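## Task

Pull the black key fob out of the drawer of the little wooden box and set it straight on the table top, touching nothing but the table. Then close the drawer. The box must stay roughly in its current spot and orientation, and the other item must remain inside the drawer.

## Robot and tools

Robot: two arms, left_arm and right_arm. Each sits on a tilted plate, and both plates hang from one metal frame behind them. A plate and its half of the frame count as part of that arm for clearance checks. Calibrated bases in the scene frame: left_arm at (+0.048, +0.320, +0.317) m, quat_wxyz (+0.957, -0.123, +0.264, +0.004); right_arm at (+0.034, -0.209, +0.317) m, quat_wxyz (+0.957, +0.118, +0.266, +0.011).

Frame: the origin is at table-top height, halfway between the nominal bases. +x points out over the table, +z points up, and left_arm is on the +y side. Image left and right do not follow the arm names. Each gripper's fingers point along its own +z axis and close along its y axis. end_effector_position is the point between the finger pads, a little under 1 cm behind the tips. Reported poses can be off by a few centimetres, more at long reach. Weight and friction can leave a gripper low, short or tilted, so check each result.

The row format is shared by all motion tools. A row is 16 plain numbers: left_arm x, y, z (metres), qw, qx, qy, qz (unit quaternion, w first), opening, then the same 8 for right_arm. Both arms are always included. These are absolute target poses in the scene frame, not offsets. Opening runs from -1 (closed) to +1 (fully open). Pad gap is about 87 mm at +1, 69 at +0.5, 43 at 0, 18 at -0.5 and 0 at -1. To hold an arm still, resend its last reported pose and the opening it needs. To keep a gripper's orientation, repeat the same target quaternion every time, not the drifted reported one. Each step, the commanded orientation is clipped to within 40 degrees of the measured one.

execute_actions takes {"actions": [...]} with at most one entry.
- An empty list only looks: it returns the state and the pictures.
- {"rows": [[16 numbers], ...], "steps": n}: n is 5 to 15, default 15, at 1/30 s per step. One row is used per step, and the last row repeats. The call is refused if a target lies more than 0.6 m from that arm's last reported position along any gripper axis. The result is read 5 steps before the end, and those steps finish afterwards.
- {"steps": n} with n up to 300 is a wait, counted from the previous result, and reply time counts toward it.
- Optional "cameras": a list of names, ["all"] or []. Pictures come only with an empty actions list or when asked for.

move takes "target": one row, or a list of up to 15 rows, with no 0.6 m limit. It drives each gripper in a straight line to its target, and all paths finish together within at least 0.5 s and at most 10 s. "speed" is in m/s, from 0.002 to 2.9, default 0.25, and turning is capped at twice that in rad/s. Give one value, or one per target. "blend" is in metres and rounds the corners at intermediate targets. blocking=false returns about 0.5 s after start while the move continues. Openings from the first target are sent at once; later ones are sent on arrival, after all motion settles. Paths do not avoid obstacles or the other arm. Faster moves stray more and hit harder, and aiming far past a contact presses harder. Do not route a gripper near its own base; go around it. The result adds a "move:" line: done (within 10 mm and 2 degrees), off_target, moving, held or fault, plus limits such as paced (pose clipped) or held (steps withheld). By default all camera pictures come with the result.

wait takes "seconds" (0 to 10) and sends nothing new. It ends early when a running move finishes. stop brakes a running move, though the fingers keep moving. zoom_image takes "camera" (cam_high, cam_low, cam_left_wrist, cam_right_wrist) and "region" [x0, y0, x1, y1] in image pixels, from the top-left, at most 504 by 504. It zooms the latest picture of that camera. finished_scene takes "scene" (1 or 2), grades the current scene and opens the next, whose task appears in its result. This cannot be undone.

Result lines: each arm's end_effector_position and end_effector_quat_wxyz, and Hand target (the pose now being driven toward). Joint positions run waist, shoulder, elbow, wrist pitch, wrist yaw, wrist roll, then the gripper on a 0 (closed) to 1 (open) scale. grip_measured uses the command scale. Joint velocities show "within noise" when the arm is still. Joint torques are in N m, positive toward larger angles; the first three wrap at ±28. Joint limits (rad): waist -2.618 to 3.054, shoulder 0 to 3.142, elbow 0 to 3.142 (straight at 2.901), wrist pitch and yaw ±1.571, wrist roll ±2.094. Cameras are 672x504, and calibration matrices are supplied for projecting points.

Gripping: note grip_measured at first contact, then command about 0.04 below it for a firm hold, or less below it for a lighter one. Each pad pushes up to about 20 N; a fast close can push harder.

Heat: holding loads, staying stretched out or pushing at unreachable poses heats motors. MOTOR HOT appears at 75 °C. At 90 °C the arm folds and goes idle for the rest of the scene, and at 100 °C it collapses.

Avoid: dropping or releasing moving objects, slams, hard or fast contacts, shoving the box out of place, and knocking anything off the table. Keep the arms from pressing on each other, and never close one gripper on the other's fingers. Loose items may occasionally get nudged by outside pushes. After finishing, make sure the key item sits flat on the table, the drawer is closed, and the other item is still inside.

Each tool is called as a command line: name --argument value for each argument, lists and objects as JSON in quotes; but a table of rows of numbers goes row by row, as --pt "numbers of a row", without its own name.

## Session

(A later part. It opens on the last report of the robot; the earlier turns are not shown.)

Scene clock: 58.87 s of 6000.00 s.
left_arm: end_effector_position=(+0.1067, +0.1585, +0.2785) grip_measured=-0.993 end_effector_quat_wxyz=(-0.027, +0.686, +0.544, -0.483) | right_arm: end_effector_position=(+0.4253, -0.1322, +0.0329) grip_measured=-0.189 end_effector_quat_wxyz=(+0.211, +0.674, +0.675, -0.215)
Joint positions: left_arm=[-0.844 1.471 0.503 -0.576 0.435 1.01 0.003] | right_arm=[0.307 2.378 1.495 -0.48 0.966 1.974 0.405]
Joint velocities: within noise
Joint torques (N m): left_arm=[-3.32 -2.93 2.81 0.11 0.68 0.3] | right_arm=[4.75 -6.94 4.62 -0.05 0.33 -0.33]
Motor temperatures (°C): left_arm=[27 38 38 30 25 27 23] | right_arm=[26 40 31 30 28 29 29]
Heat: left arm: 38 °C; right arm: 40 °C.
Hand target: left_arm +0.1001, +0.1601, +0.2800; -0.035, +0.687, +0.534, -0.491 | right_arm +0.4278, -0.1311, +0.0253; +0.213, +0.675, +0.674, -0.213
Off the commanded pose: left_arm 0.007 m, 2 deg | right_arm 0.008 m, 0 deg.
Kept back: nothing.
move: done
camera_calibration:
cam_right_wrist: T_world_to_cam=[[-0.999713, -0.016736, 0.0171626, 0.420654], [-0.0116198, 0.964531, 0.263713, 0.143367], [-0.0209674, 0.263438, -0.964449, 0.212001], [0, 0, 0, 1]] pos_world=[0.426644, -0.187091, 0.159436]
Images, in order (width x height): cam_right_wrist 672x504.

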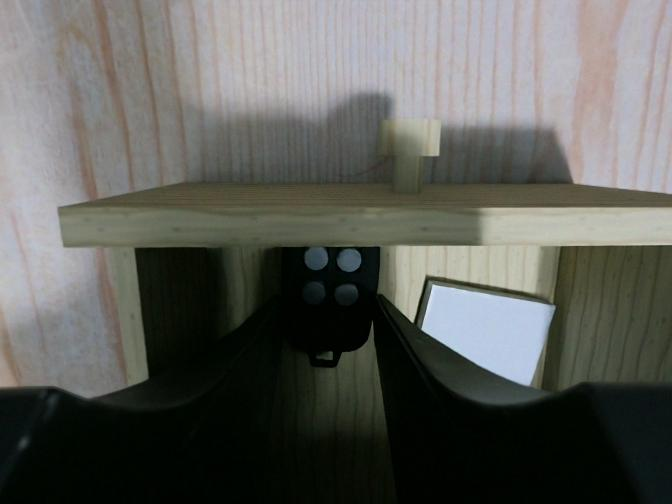

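move --pt "0.1 0.16 0.28 -0.035 0.687 0.534 -0.491 -1 0.428 -0.124 0.06 0.2126 0.6744 0.6744 -0.2126 -0.45" --pt "0.1 0.16 0.28 -0.035 0.687 0.534 -0.491 -1 0.428 -0.127 0.145 0.2126 0.6744 0.6744 -0.2126 -0.45" --speed '[0.12,0.2]' --cameras '["cam_right_wrist","cam_low"]'

Scene clock: 60.57 s of 6000.00 s.
left_arm: end_effector_position=(+0.1067, +0.1585, +0.2785) grip_measured=-0.993 end_effector_quat_wxyz=(-0.027, +0.686, +0.544, -0.483) | right_arm: end_effector_position=(+0.4231, -0.1279, +0.1318) grip_measured=-0.189 end_effector_quat_wxyz=(+0.204, +0.665, +0.688, -0.209)
Joint positions: left_arm=[-0.844 1.471 0.503 -0.576 0.435 1.01 0.003] | right_arm=[0.408 2.105 1.402 -0.775 0.968 2.095 0.405]
Joint velocities: within noise
Joint torques (N m): left_arm=[-3.34 -2.96 2.84 0.11 0.68 0.31] | right_arm=[6.39 -11.32 3.22 -0.56 0.35 -0.04]
Motor temperatures (°C): left_arm=[27 38 38 30 25 27 23] | right_arm=[26 40 31 30 28 29 29]
Heat: left arm: 38 °C; right arm: 40 °C.
Hand target: left_arm +0.1001, +0.1601, +0.2800; -0.035, +0.687, +0.534, -0.491 | right_arm +0.4280, -0.1273, +0.1444; +0.209, +0.668, +0.685, -0.200
Off the commanded pose: left_arm 0.007 m, 2 deg | right_arm 0.014 m, 2 deg.
joint sent to its limit (right arm) — joint 6 (wrist roll), upper limit.
Kept back: nothing.
move: off_target (right_arm)
camera_calibration:
cam_right_wrist: T_world_to_cam=[[-0.998504, -0.0473714, 0.0272968, 0.41099], [-0.0377379, 0.958426, 0.282835, 0.120998], [-0.0395602, 0.281382, -0.95878, 0.315522], [0, 0, 0, 1]] pos_world=[0.427424, -0.185281, 0.257075]
Images, in order (width x height): cam_low 672x504, cam_right_wrist 672x504.

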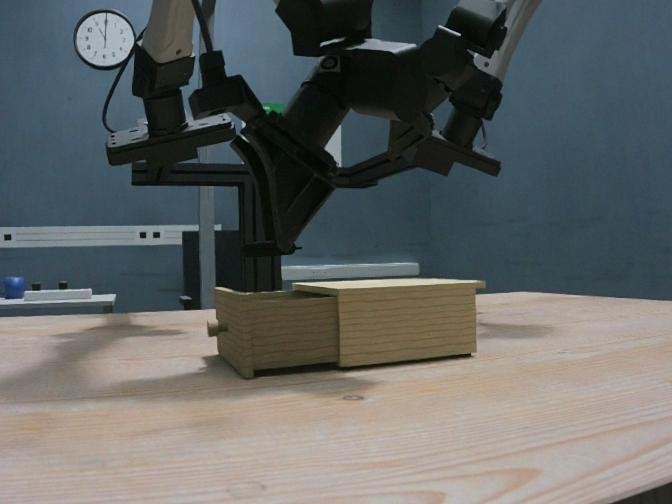

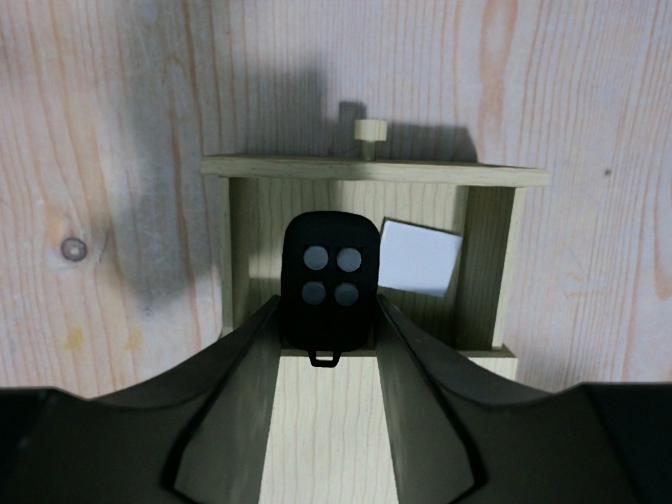

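move --pt "0.1 0.16 0.28 -0.035 0.687 0.534 -0.491 -1 0.305 -0.285 0.12 0.2126 0.6744 0.6744 -0.2126 -0.45" --pt "0.1 0.16 0.28 -0.035 0.687 0.534 -0.491 -1 0.305 -0.285 0.045 0.2126 0.6744 0.6744 -0.2126 -0.45" --pt "0.1 0.16 0.28 -0.035 0.687 0.534 -0.491 -1 0.305 -0.285 0.013 0.2126 0.6744 0.6744 -0.2126 -0.45" --speed '[0.3,0.2,0.06]' --cameras '["cam_right_wrist","cam_low","cam_high"]'

Scene clock: 65.07 s of 6000.00 s.
left_arm: end_effector_position=(+0.1067, +0.1585, +0.2785) grip_measured=-0.993 end_effector_quat_wxyz=(-0.027, +0.686, +0.544, -0.483) | right_arm: end_effector_position=(+0.3046, -0.2818, +0.0164) grip_measured=-0.189 end_effector_quat_wxyz=(+0.209, +0.674, +0.676, -0.212)
Joint positions: left_arm=[-0.844 1.471 0.503 -0.576 0.435 1.01 0.003] | right_arm=[-0.086 2.193 0.711 0.566 0.789 1.405 0.405]
Joint velocities: within noise
Joint torques (N m): left_arm=[-3.33 -2.93 2.88 0.11 0.68 0.3] | right_arm=[0.98 -5.27 -0.06 0.46 0.36 -0.23]
Motor temperatures (°C): left_arm=[27 38 38 30 25 27 23] | right_arm=[26 40 31 30 28 29 29]
Heat: left arm: 38 °C; right arm: 40 °C.
Hand target: left_arm +0.1001, +0.1601, +0.2800; -0.035, +0.687, +0.534, -0.491 | right_arm +0.3050, -0.2849, +0.0131; +0.212, +0.674, +0.674, -0.213
Off the commanded pose: left_arm 0.007 m, 2 deg | right_arm 0.005 m, 0 deg.
Kept back: nothing.
move: done
camera_calibration:
cam_right_wrist: T_world_to_cam=[[-0.999708, -0.019433, 0.0143606, 0.29705], [-0.0148276, 0.962628, 0.270421, 0.291052], [-0.019079, 0.270129, -0.962635, 0.234181], [0, 0, 0, 1]] pos_world=[0.305747, -0.337662, 0.142458]
Images, in order (width x height): cam_high 672x504, cam_low 672x504, cam_right_wrist 672x504.

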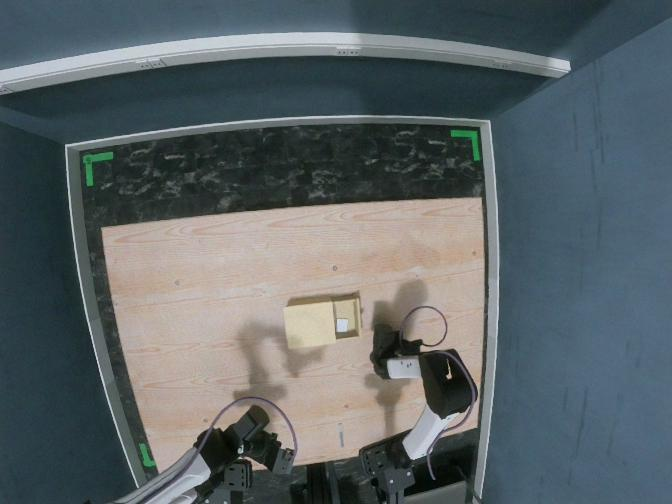

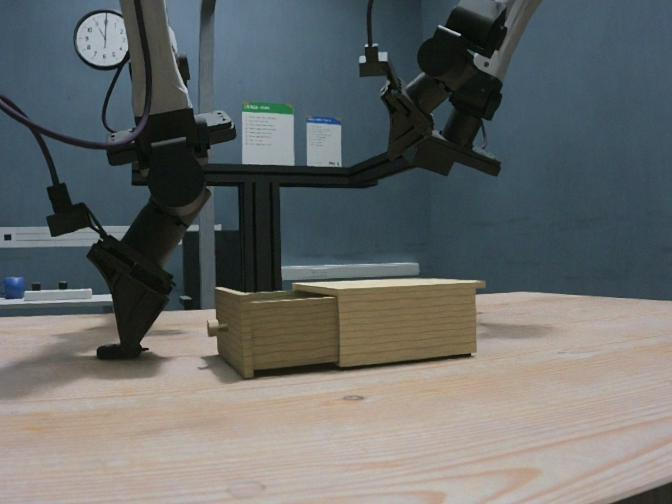

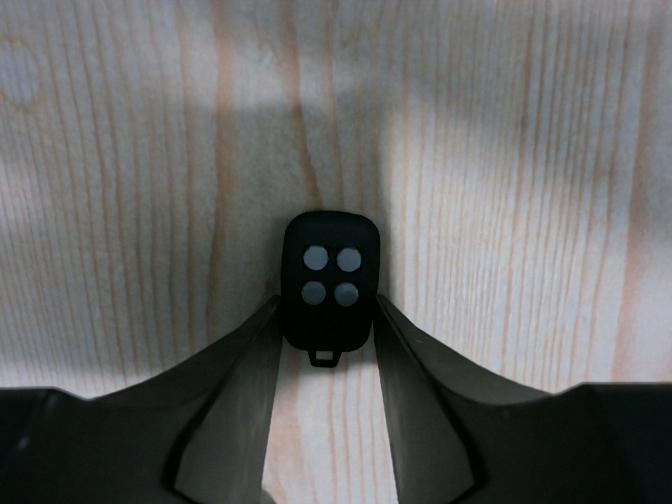

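move --pt "0.1 0.16 0.28 -0.035 0.687 0.534 -0.491 -1 0.305 -0.285 0.006 0.2126 0.6744 0.6744 -0.2126 -0.45" --pt "0.1 0.16 0.28 -0.035 0.687 0.534 -0.491 -1 0.305 -0.285 0.006 0.2126 0.6744 0.6744 -0.2126 0.1" --pt "0.1 0.16 0.28 -0.035 0.687 0.534 -0.491 -1 0.305 -0.275 0.08 0.2126 0.6744 0.6744 -0.2126 0.1" --pt "0.1 0.16 0.28 -0.035 0.687 0.534 -0.491 -1 0.41 -0.24 0.08 -0.092 0.701 0.701 0.092 0.1" --speed '[0.05,0.1,0.15,0.35]'

Scene clock: 69.40 s of 6000.00 s.
left_arm: end_effector_position=(+0.1067, +0.1585, +0.2785) grip_measured=-0.993 end_effector_quat_wxyz=(-0.027, +0.686, +0.544, -0.483) | right_arm: end_effector_position=(+0.4121, -0.2386, +0.0844) grip_measured=+0.100 end_effector_quat_wxyz=(-0.085, +0.702, +0.700, +0.094)
Joint positions: left_arm=[-0.844 1.471 0.503 -0.576 0.435 1.01 0.003] | right_arm=[-0.308 1.955 1.139 -0.232 -0.178 1.264 0.55]
Joint velocities: within noise
Joint torques (N m): left_arm=[-3.32 -2.96 2.84 0.12 0.68 0.3] | right_arm=[0.14 -7.06 4.66 -0.06 -0.16 -0.23]
Motor temperatures (°C): left_arm=[27 37 38 30 25 27 23] | right_arm=[26 40 31 30 28 29 29]
Heat: left arm: 38 °C; right arm: 40 °C.
Hand target: left_arm +0.1001, +0.1601, +0.2800; -0.035, +0.687, +0.534, -0.491 | right_arm +0.4099, -0.2400, +0.0801; -0.092, +0.701, +0.701, +0.092
Off the commanded pose: left_arm 0.007 m, 2 deg | right_arm 0.005 m, 1 deg.
Kept back: nothing.
move: done
camera_calibration:
cam_left_wrist: T_world_to_cam=[[-0.728302, 0.403533, 0.553839, -0.142413], [0.476424, 0.879104, -0.0140244, -0.161576], [-0.492541, 0.253648, -0.832506, 0.385084], [0, 0, 0, 1]] pos_world=[0.162929, 0.101834, 0.397193]
cam_right_wrist: T_world_to_cam=[[-0.999714, -0.0148636, -0.0187417, 0.408198], [-0.0232772, 0.424061, 0.905334, 0.0540484], [-0.00550892, 0.905512, -0.424286, 0.390584], [0, 0, 0, 1]] pos_world=[0.411491, -0.370531, 0.124438]

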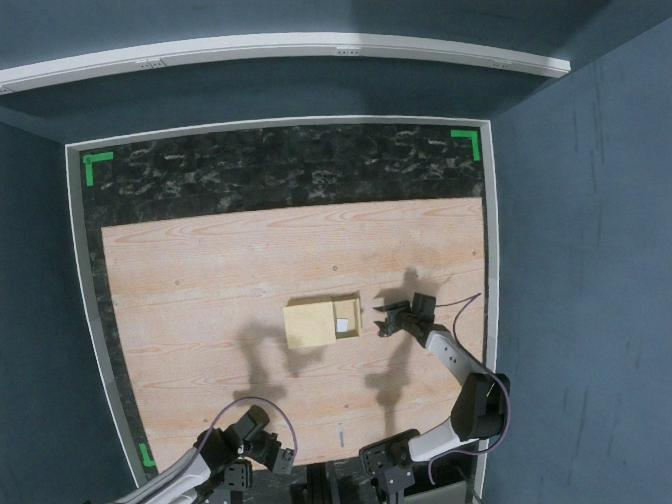

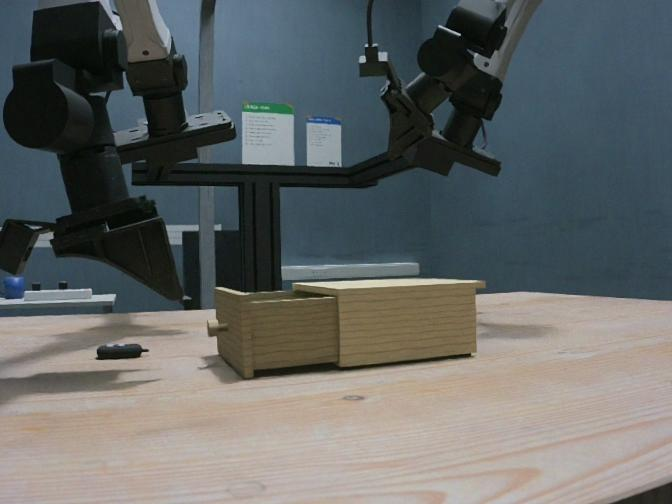

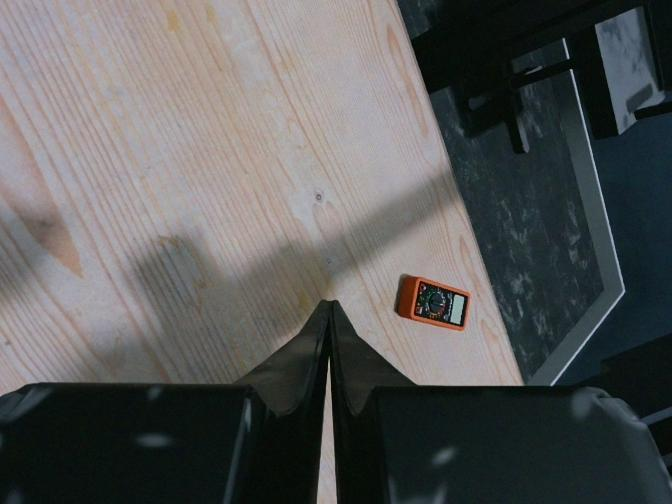

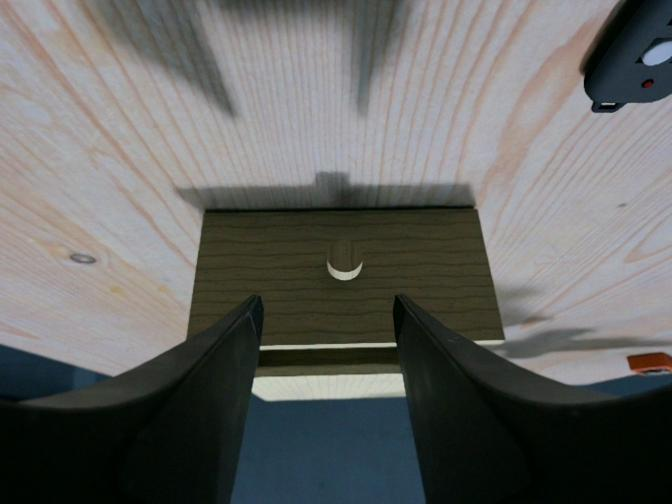

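move --pt "0.1 0.16 0.28 -0.035 0.687 0.534 -0.491 -1 0.404 -0.225 0.047 -0.092 0.701 0.701 0.092 0.1" --pt "0.1 0.16 0.28 -0.035 0.687 0.534 -0.491 -1 0.404 -0.19 0.047 -0.092 0.701 0.701 0.092 0.1" --pt "0.1 0.16 0.28 -0.035 0.687 0.534 -0.491 -1 0.402 -0.093 0.047 -0.092 0.701 0.701 0.092 0.1" --speed '[0.2,0.12,0.1]' --cameras '["cam_high","cam_low","cam_right_wrist"]'

zoom_image --camera "cam_high" --region '[270, 280, 370, 355]'

Scene clock: 71.63 s of 6000.00 s.
left_arm: end_effector_position=(+0.1067, +0.1585, +0.2785) grip_measured=-0.993 end_effector_quat_wxyz=(-0.027, +0.686, +0.544, -0.483) | right_arm: end_effector_position=(+0.4072, -0.1137, +0.0478) grip_measured=+0.100 end_effector_quat_wxyz=(-0.071, +0.707, +0.700, +0.076)
Joint positions: left_arm=[-0.844 1.471 0.503 -0.576 0.435 1.01 0.003] | right_arm=[0.025 2.116 1.092 -0.001 0.039 1.558 0.55]
Joint velocities: within noise
Joint torques (N m): left_arm=[-3.33 -2.96 2.81 0.11 0.68 0.31] | right_arm=[5.81 -6.28 2.11 0.25 -0.45 0.03]
Motor temperatures (°C): left_arm=[27 37 38 30 25 27 23] | right_arm=[26 40 31 30 28 29 29]
Heat: left arm: 38 °C; right arm: 40 °C.
Hand target: left_arm +0.1002, +0.1601, +0.2800; -0.035, +0.687, +0.534, -0.491 | right_arm +0.4015, -0.0936, +0.0477; -0.092, +0.701, +0.701, +0.091
Off the commanded pose: left_arm 0.007 m, 2 deg | right_arm 0.021 m, 3 deg.
Kept back: nothing.
move: off_target (right_arm)
camera_calibration:
cam_right_wrist: T_world_to_cam=[[-0.99987, -0.00976677, -0.0128166, 0.404884], [-0.0158889, 0.465161, 0.885084, 0.0367499], [-0.00268263, 0.885172, -0.465256, 0.260425], [0, 0, 0, 1]] pos_world=[0.406114, -0.243661, 0.0938265]
Images, in order (width x height): cam_high 672x504, cam_low 672x504, cam_right_wrist 672x504.

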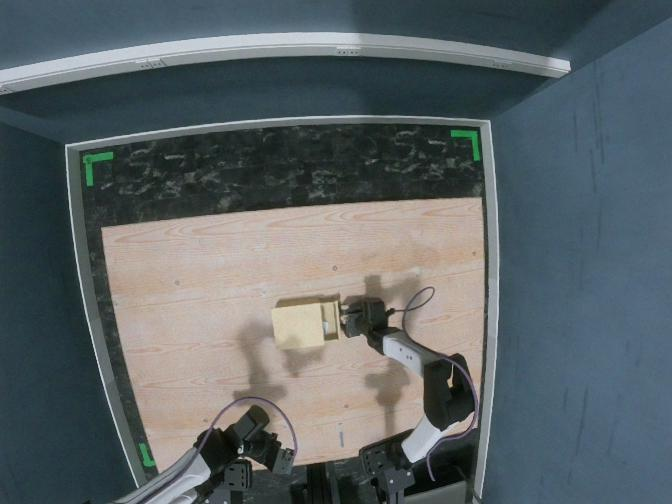

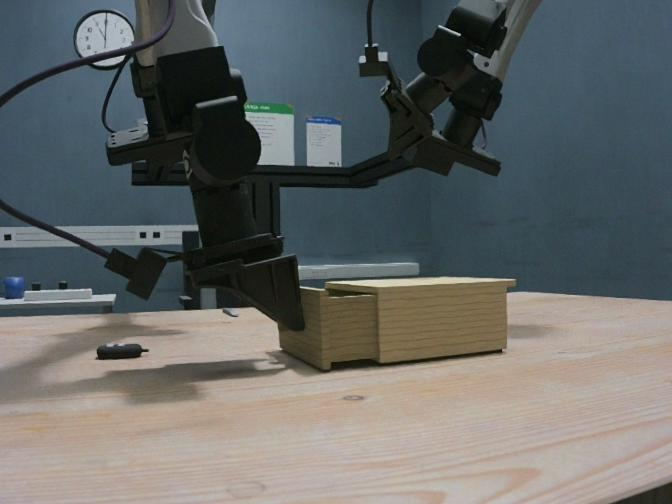

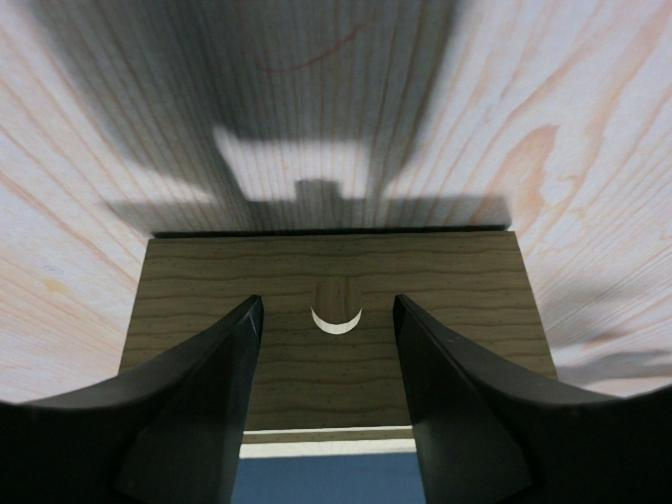

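Scaled by 5.040 from the camera's 672x504 image, which has a finer 960x720 frame.

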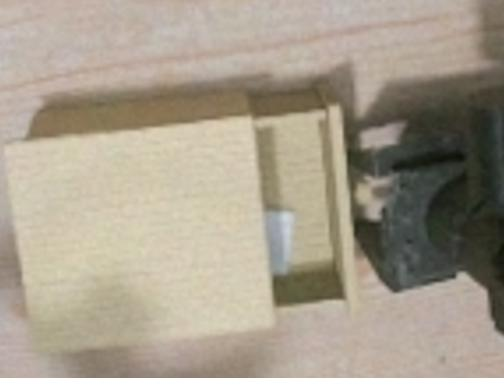

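move --pt "0.30 0.21 0.18 0 0 0.978 -0.208 -1 0.404 -0.118 0.047 -0.092 0.701 0.701 0.092 0.1" --pt "0.405 0.185 0.08 0 0 0.978 -0.208 -1 0.404 -0.118 0.047 -0.092 0.701 0.701 0.092 0.1" --pt "0.405 0.165 0.043 0 0 0.978 -0.208 -1 0.404 -0.118 0.047 -0.092 0.701 0.701 0.092 0.1" --speed '[0.4,0.3,0.15]'

Scene clock: 76.13 s of 6000.00 s.
left_arm: end_effector_position=(+0.4003, +0.1680, +0.0455) grip_measured=-0.993 end_effector_quat_wxyz=(-0.008, -0.002, +0.978, -0.211) | right_arm: end_effector_position=(+0.4068, -0.1154, +0.0495) grip_measured=+0.100 end_effector_quat_wxyz=(-0.088, +0.702, +0.700, +0.095)
Joint positions: left_arm=[-0.197 2.246 1.281 -0.082 0.091 -0.103 0.003] | right_arm=[-0.002 2.116 1.092 -0.001 -0.025 1.529 0.55]
Joint velocities: within noise
Joint torques (N m): left_arm=[-4.78 -9.32 3.59 0.82 0.12 0.17] | right_arm=[1.96 -7.65 2.44 0.03 -0.15 -0.26]
Motor temperatures (°C): left_arm=[27 38 38 30 25 27 23] | right_arm=[26 40 31 30 28 29 29]
Heat: left arm: 38 °C; right arm: 40 °C.
Hand target: left_arm +0.4050, +0.1650, +0.0432; +0.000, +0.000, +0.978, -0.208 | right_arm +0.4040, -0.1180, +0.0471; -0.092, +0.701, +0.701, +0.092
Off the commanded pose: left_arm 0.006 m, 1 deg | right_arm 0.005 m, 1 deg.
Kept back: nothing.
move: done
camera_calibration:
cam_left_wrist: T_world_to_cam=[[0.00364855, -0.916357, 0.400346, 0.132314], [-0.648818, 0.302472, 0.698245, 0.201777], [-0.760935, -0.262299, -0.593445, 0.516516], [0, 0, 0, 1]] pos_world=[0.523469, 0.195697, 0.112663]
cam_right_wrist: T_world_to_cam=[[-0.999748, -0.0152477, -0.0164903, 0.404078], [-0.0213725, 0.420249, 0.907157, 0.0320167], [-0.00690206, 0.907281, -0.420469, 0.264786], [0, 0, 0, 1]] pos_world=[0.406488, -0.247529, 0.0889535]

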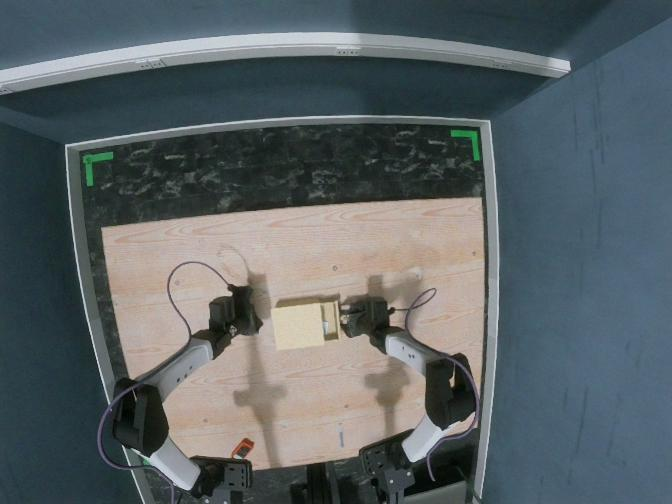

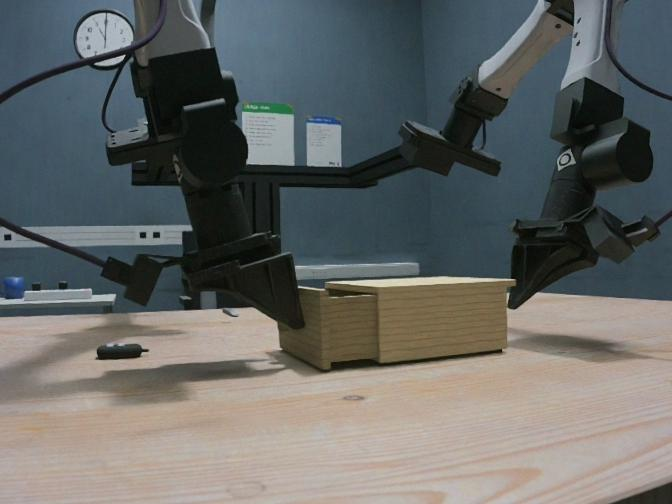

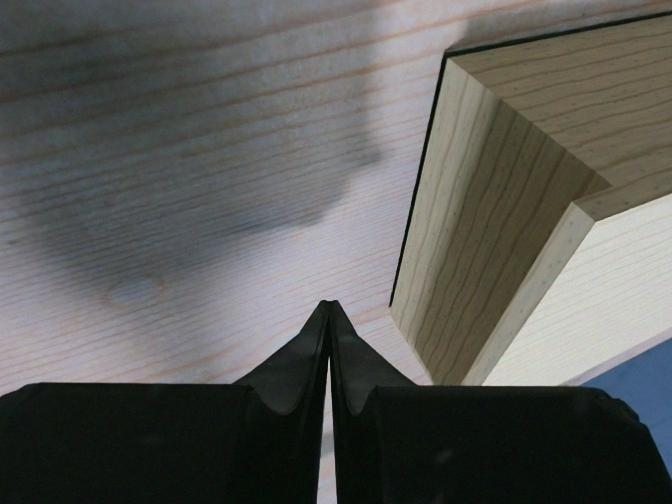

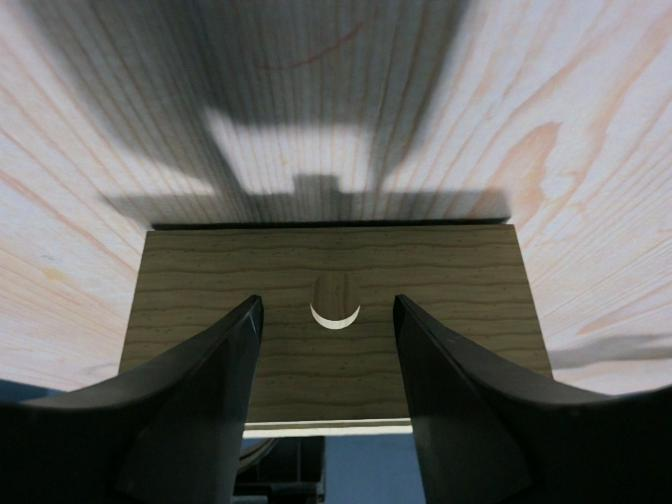

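move --pt "0.395 0.115 0.043 0 0 0.978 -0.208 -1 0.404 -0.118 0.047 -0.092 0.701 0.701 0.092 0.1" --pt "0.395 0.084 0.043 0 0 0.978 -0.208 -1 0.404 -0.105 0.047 -0.092 0.701 0.701 0.092 0.1" --pt "0.395 0.082 0.043 0 0 0.978 -0.208 -1 0.402 -0.062 0.047 -0.092 0.701 0.701 0.092 0.1" --speed '[0.15,0.07,0.07]'

zoom_image --camera "cam_high" --region '[270, 280, 370, 355]'

Scene clock: 78.40 s of 6000.00 s.
left_arm: end_effector_position=(+0.3930, +0.1191, +0.0406) grip_measured=-0.993 end_effector_quat_wxyz=(-0.010, +0.004, +0.987, -0.163) | right_arm: end_effector_position=(+0.4062, -0.0913, +0.0450) grip_measured=+0.100 end_effector_quat_wxyz=(-0.063, +0.710, +0.698, +0.067)
Joint positions: left_arm=[-0.344 2.333 1.359 -0.092 -0.077 -0.221 0.003] | right_arm=[0.092 2.145 1.104 0.011 0.099 1.625 0.55]
Joint velocities: within noise
Joint torques (N m): left_arm=[-8.99 -7.83 4.55 1.22 0.78 -0.26] | right_arm=[7.41 -5.97 3.02 0.22 -0.63 0.06]
Motor temperatures (°C): left_arm=[27 39 38 30 25 27 23] | right_arm=[26 40 31 30 28 29 29]
Heat: left arm: 39 °C; right arm: 40 °C.
Hand target: left_arm +0.3936, +0.0839, +0.0454; -0.002, +0.001, +0.978, -0.208 | right_arm +0.4012, -0.0631, +0.0482; -0.092, +0.701, +0.701, +0.091
Off the commanded pose: left_arm 0.037 m, 5 deg | right_arm 0.030 m, 5 deg.
Kept back: nothing.
move: off_target (left_arm, right_arm)
camera_calibration:
cam_left_wrist: T_world_to_cam=[[-0.00845298, -0.950868, 0.309482, 0.10205], [-0.645403, 0.241586, 0.724632, 0.220102], [-0.763795, -0.193615, -0.615735, 0.489181], [0, 0, 0, 1]] pos_world=[0.516551, 0.138576, 0.110131]
cam_right_wrist: T_world_to_cam=[[-0.999947, -0.00141621, -0.0102167, 0.404781], [-0.00961257, 0.487099, 0.873294, 0.0286782], [0.0037398, 0.873346, -0.487087, 0.236553], [0, 0, 0, 1]] pos_world=[0.404151, -0.219989, 0.0943131]

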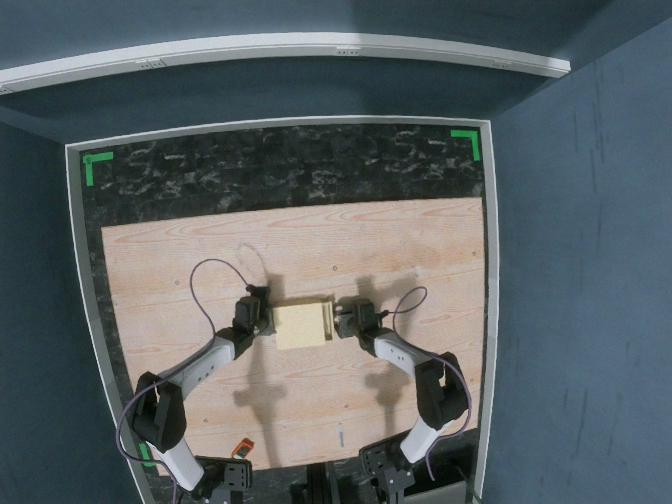

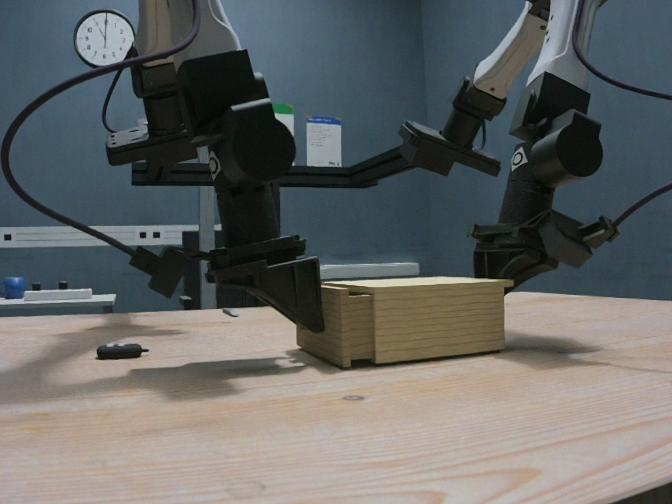

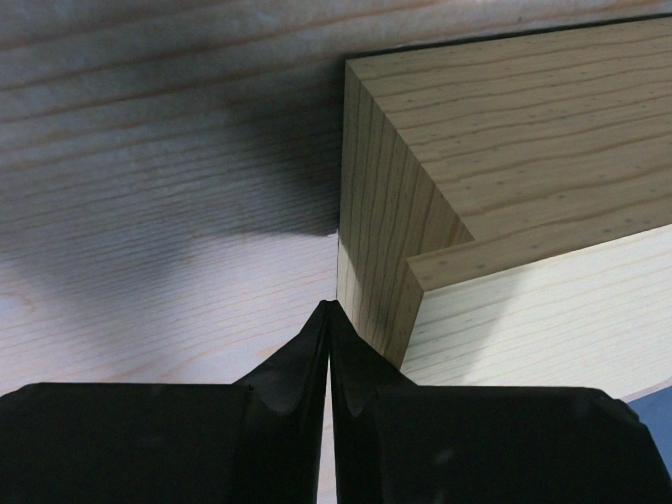

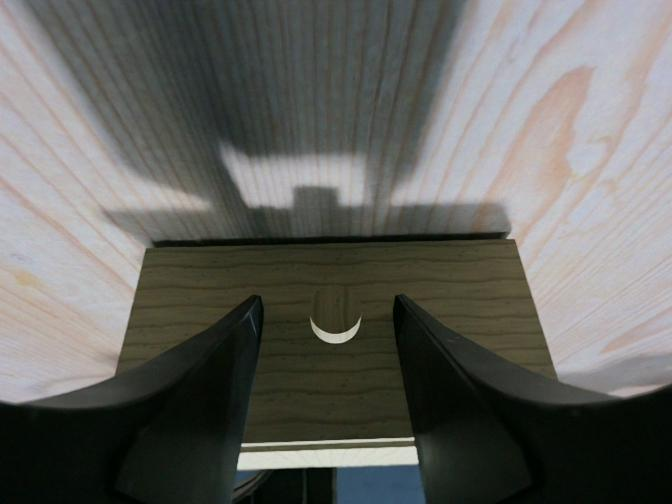

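Scaled by 5.040 from the camera's 672x504 image, which has a finer 960x720 frame.

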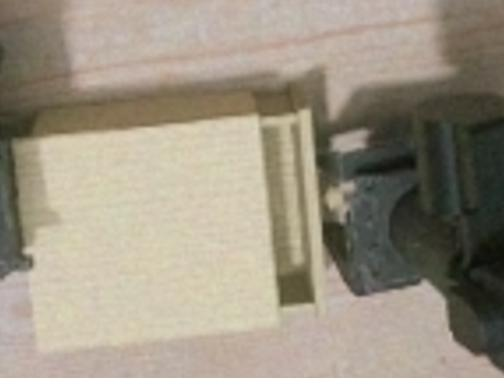

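move --target '[0.395,0.066,0.045,0,0,0.978,-0.208,-1,0.402,-0.032,0.047,-0.092,0.701,0.701,0.092,0.1]' --speed 0.05

zoom_image --camera "cam_high" --region '[270, 280, 370, 355]'

Scene clock: 79.53 s of 6000.00 s.
left_arm: end_effector_position=(+0.3928, +0.1202, +0.0411) grip_measured=-0.994 end_effector_quat_wxyz=(-0.013, +0.005, +0.990, -0.137) | right_arm: end_effector_position=(+0.4060, -0.0678, +0.0424) grip_measured=+0.100 end_effector_quat_wxyz=(-0.055, +0.712, +0.698, +0.060)
Joint positions: left_arm=[-0.363 2.34 1.382 -0.129 -0.135 -0.24 0.003] | right_arm=[0.159 2.181 1.132 0.011 0.154 1.684 0.55]
Joint velocities: within noise
Joint torques (N m): left_arm=[-10.47 -7.5 4.74 1.43 1.14 -0.33] | right_arm=[8.46 -6.01 3.38 0.22 -0.79 0.12]
Motor temperatures (°C): left_arm=[27 39 38 30 25 27 23] | right_arm=[26 40 31 30 28 29 29]
Heat: left arm: 39 °C; right arm: 40 °C.
Hand target: left_arm +0.3926, +0.0699, +0.0499; -0.004, +0.002, +0.978, -0.206 | right_arm +0.4008, -0.0337, +0.0486; -0.092, +0.701, +0.701, +0.091
Off the commanded pose: left_arm 0.054 m, 8 deg | right_arm 0.036 m, 6 deg.
Kept back: nothing.
move: off_target (left_arm, right_arm)
camera_calibration:
cam_left_wrist: T_world_to_cam=[[-0.00897353, -0.965757, 0.259294, 0.107021], [-0.639944, 0.204796, 0.740628, 0.22095], [-0.768369, -0.159288, -0.619868, 0.487264], [0, 0, 0, 1]] pos_world=[0.516754, 0.135722, 0.110648]
cam_right_wrist: T_world_to_cam=[[-0.999948, -0.000242407, -0.0101919, 0.40465], [-0.00891656, 0.505468, 0.862799, 0.021043], [0.00494253, 0.862846, -0.505444, 0.21437], [0, 0, 0, 1]] pos_world=[0.403757, -0.195506, 0.09432]

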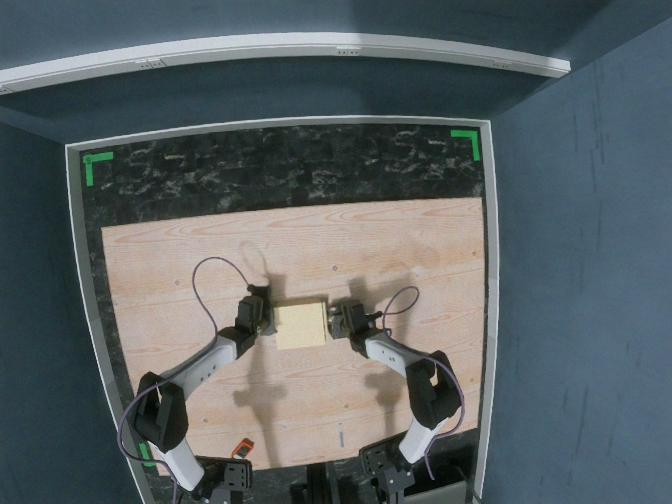

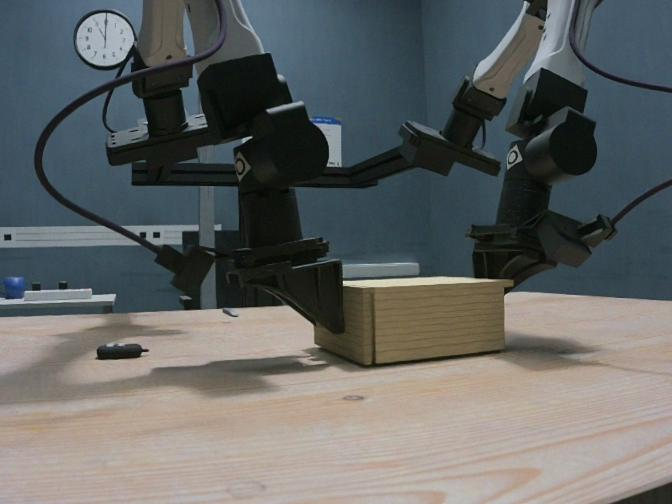

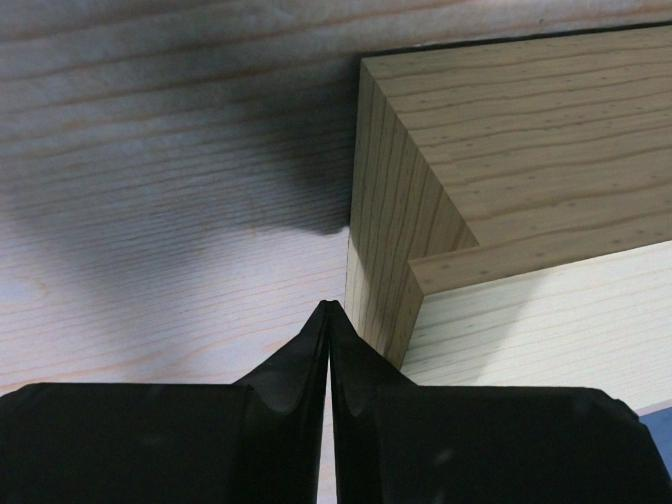

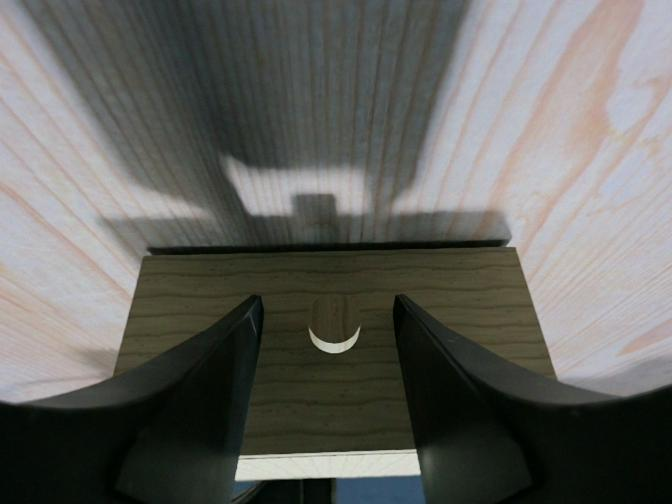

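Scaled by 5.040 from the camera's 672x504 image, which has a finer 960x720 frame.

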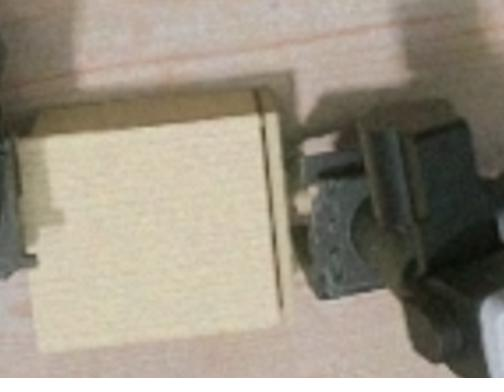

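move --target '[0.395,0.060,0.047,0,0,0.978,-0.208,-1,0.402,-0.018,0.048,-0.092,0.701,0.701,0.092,0.1]' --speed 0.04

zoom_image --camera "cam_high" --region '[270, 280, 370, 355]'

zoom_image --camera "cam_low" --region '[310, 250, 530, 390]'

Scene clock: 80.67 s of 6000.00 s.
left_arm: end_effector_position=(+0.3932, +0.1195, +0.0418) grip_measured=-0.994 end_effector_quat_wxyz=(-0.012, +0.006, +0.992, -0.126) | right_arm: end_effector_position=(+0.4056, -0.0630, +0.0405) grip_measured=+0.100 end_effector_quat_wxyz=(-0.042, +0.714, +0.698, +0.046)
Joint positions: left_arm=[-0.373 2.343 1.392 -0.141 -0.161 -0.249 0.003] | right_arm=[0.187 2.193 1.146 -0.001 0.206 1.713 0.55]
Joint velocities: within noise
Joint torques (N m): left_arm=[-10.91 -7.53 4.9 1.41 1.27 -0.38] | right_arm=[9.25 -6.23 3.67 0.26 -1.05 0.08]
Motor temperatures (°C): left_arm=[28 39 38 30 25 27 23] | right_arm=[27 40 31 30 28 29 29]
Heat: left arm: 39 °C; right arm: 40 °C.
Hand target: left_arm +0.3922, +0.0646, +0.0526; -0.004, +0.003, +0.979, -0.206 | right_arm +0.4003, -0.0206, +0.0506; -0.092, +0.701, +0.702, +0.090
Off the commanded pose: left_arm 0.060 m, 10 deg | right_arm 0.046 m, 8 deg.
Kept back: nothing.
move: off_target (left_arm, right_arm)
camera_calibration:
cam_left_wrist: T_world_to_cam=[[-0.0109844, -0.970994, 0.238853, 0.108479], [-0.641038, 0.190163, 0.743578, 0.222925], [-0.76743, -0.144946, -0.624533, 0.486109], [0, 0, 0, 1]] pos_world=[0.51715, 0.1334, 0.111918]
cam_right_wrist: T_world_to_cam=[[-0.999966, 0.00282179, -0.00776152, 0.404344], [-0.00502194, 0.538325, 0.842722, 0.021539], [0.00655621, 0.842733, -0.538292, 0.208736], [0, 0, 0, 1]] pos_world=[0.40307, -0.188645, 0.0973479]

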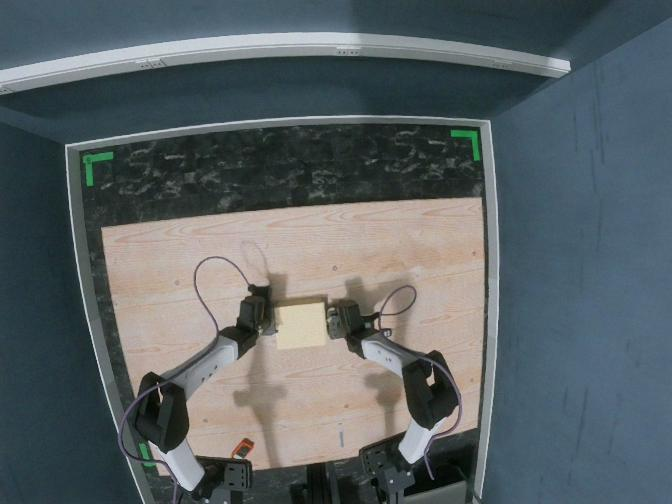

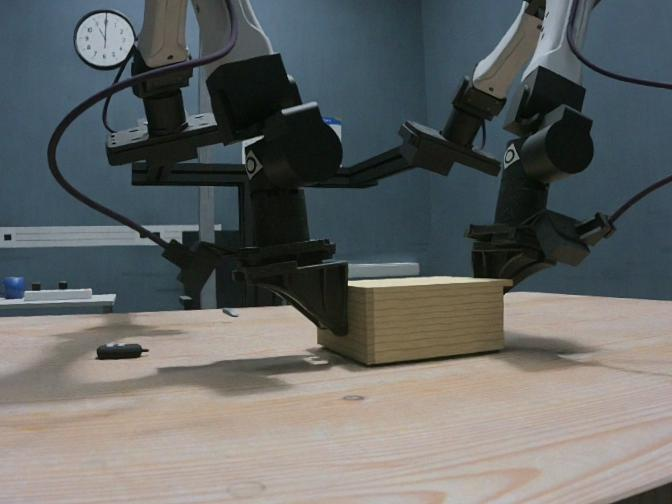

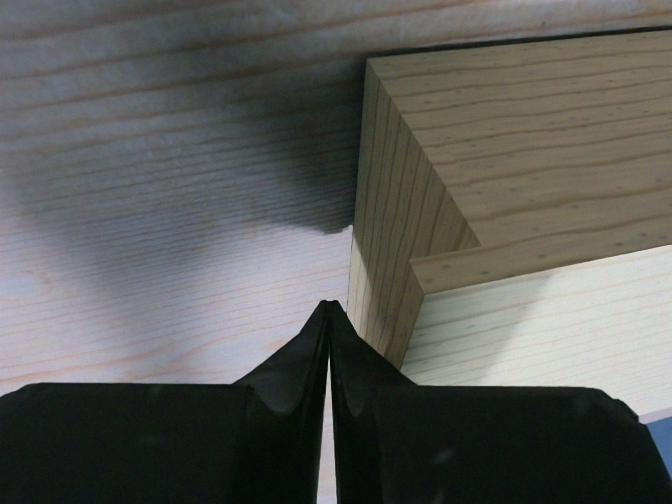

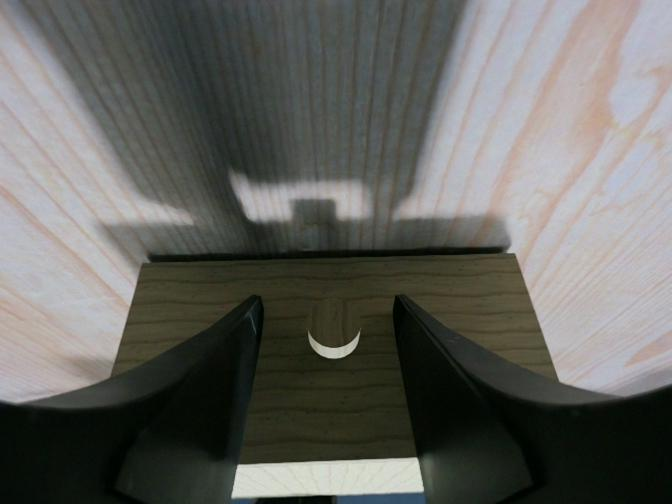

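Scaled by 5.040 from the camera's 672x504 image, which has a finer 960x720 frame.

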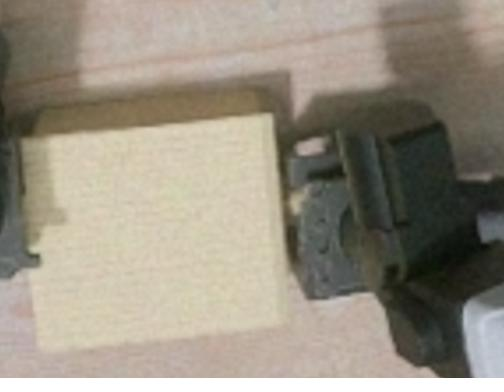

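Scaled by 2.291 from the camera's 672x504 image, which has a finer 960x720 frame.

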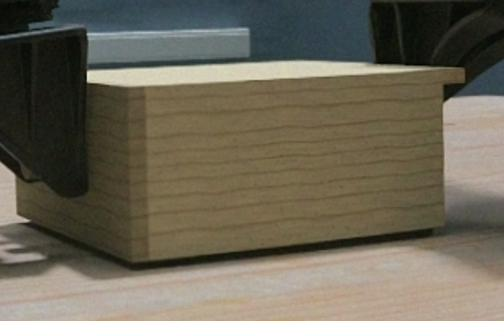

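move --pt "0.395 0.115 0.045 0 0 0.978 -0.208 -1 0.402 -0.07 0.048 -0.092 0.701 0.701 0.092 0.1" --pt "0.40 0.15 0.045 0 0 0.978 -0.208 -1 0.402 -0.14 0.06 -0.092 0.701 0.701 0.092 0.1" --pt "0.437 0.15 0.045 0 0 0.978 -0.208 -1 0.402 -0.20 0.10 -0.092 0.701 0.701 0.092 0.1" --pt "0.437 0.086 0.045 0 0 0.978 -0.208 -1 0.38 -0.24 0.13 -0.092 0.701 0.701 0.092 0.1" --speed '[0.1,0.2,0.2,0.08]'

zoom_image --camera "cam_high" --region '[270, 280, 370, 355]'

Scene clock: 83.90 s of 6000.00 s.
left_arm: end_effector_position=(+0.4421, +0.1016, +0.0464) grip_measured=-0.993 end_effector_quat_wxyz=(+0.005, +0.000, +0.981, -0.195) | right_arm: end_effector_position=(+0.3746, -0.2355, +0.1185) grip_measured=+0.100 end_effector_quat_wxyz=(-0.103, +0.703, +0.699, +0.085)
Joint positions: left_arm=[-0.338 2.389 1.574 -0.207 -0.016 -0.217 0.003] | right_arm=[-0.327 1.793 0.978 -0.277 -0.187 1.248 0.55]
Joint velocities: within noise
Joint torques (N m): left_arm=[-7.34 -9.21 4.78 0.85 0.37 -0.04] | right_arm=[0.18 -11.07 2.41 -0.15 -0.1 -0.25]
Motor temperatures (°C): left_arm=[28 41 38 30 25 27 23] | right_arm=[27 40 31 30 28 29 29]
Heat: left arm: 41 °C; right arm: 40 °C.
Hand target: left_arm +0.4367, +0.0864, +0.0453; +0.000, +0.000, +0.978, -0.208 | right_arm +0.3800, -0.2397, +0.1295; -0.092, +0.701, +0.701, +0.092
Off the commanded pose: left_arm 0.016 m, 2 deg | right_arm 0.013 m, 2 deg.
Kept back: nothing.
move: off_target (left_arm, right_arm)
camera_calibration:
cam_left_wrist: T_world_to_cam=[[-0.00390507, -0.928511, 0.371284, 0.0768327], [-0.66837, 0.278596, 0.689685, 0.259867], [-0.743819, -0.245462, -0.621677, 0.523589], [0, 0, 0, 1]] pos_world=[0.563442, 0.127463, 0.11775]
cam_right_wrist: T_world_to_cam=[[-0.999653, -0.0171772, 0.0199627, 0.366283], [0.0110931, 0.41284, 0.910736, 0.00479372], [-0.0238853, 0.910641, -0.412507, 0.408763], [0, 0, 0, 1]] pos_world=[0.375866, -0.367924, 0.156939]

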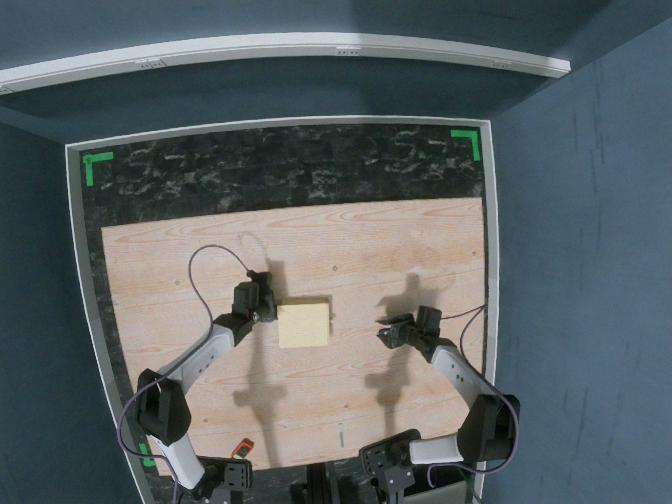

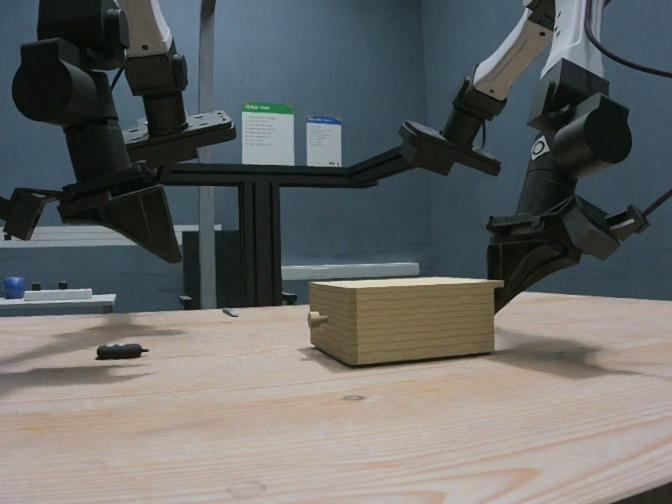

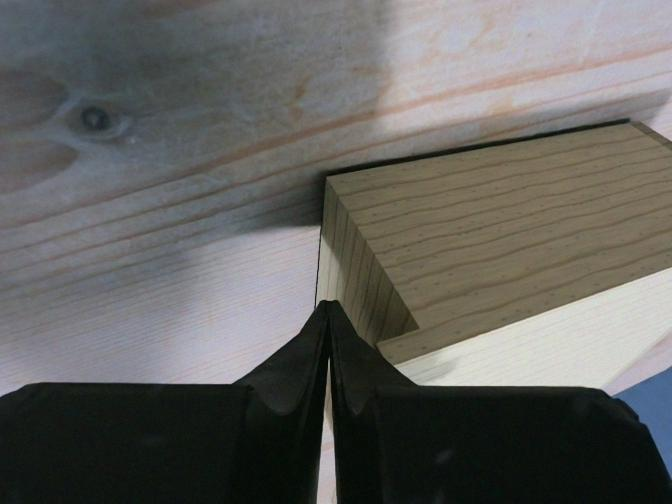

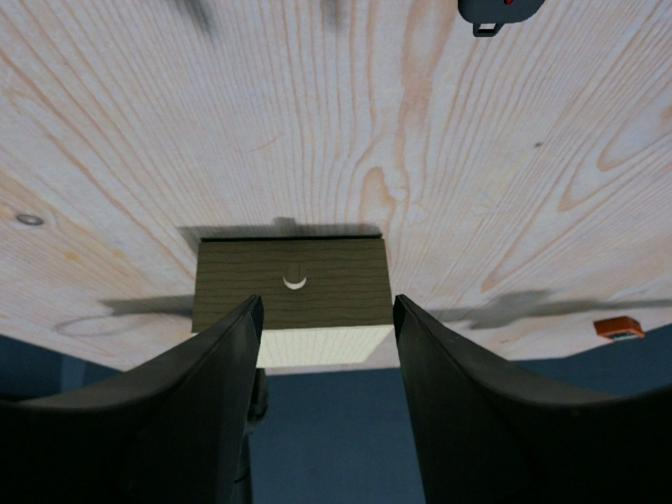

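Scaled by 5.040 from the camera's 672x504 image, which has a finer 960x720 frame.

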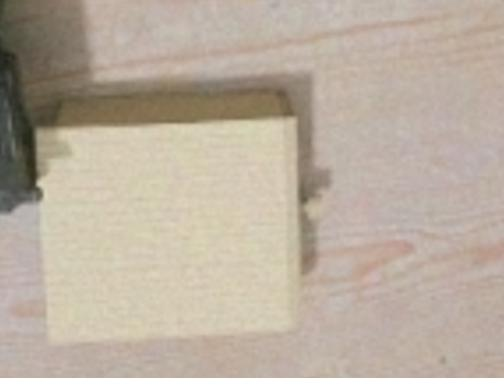

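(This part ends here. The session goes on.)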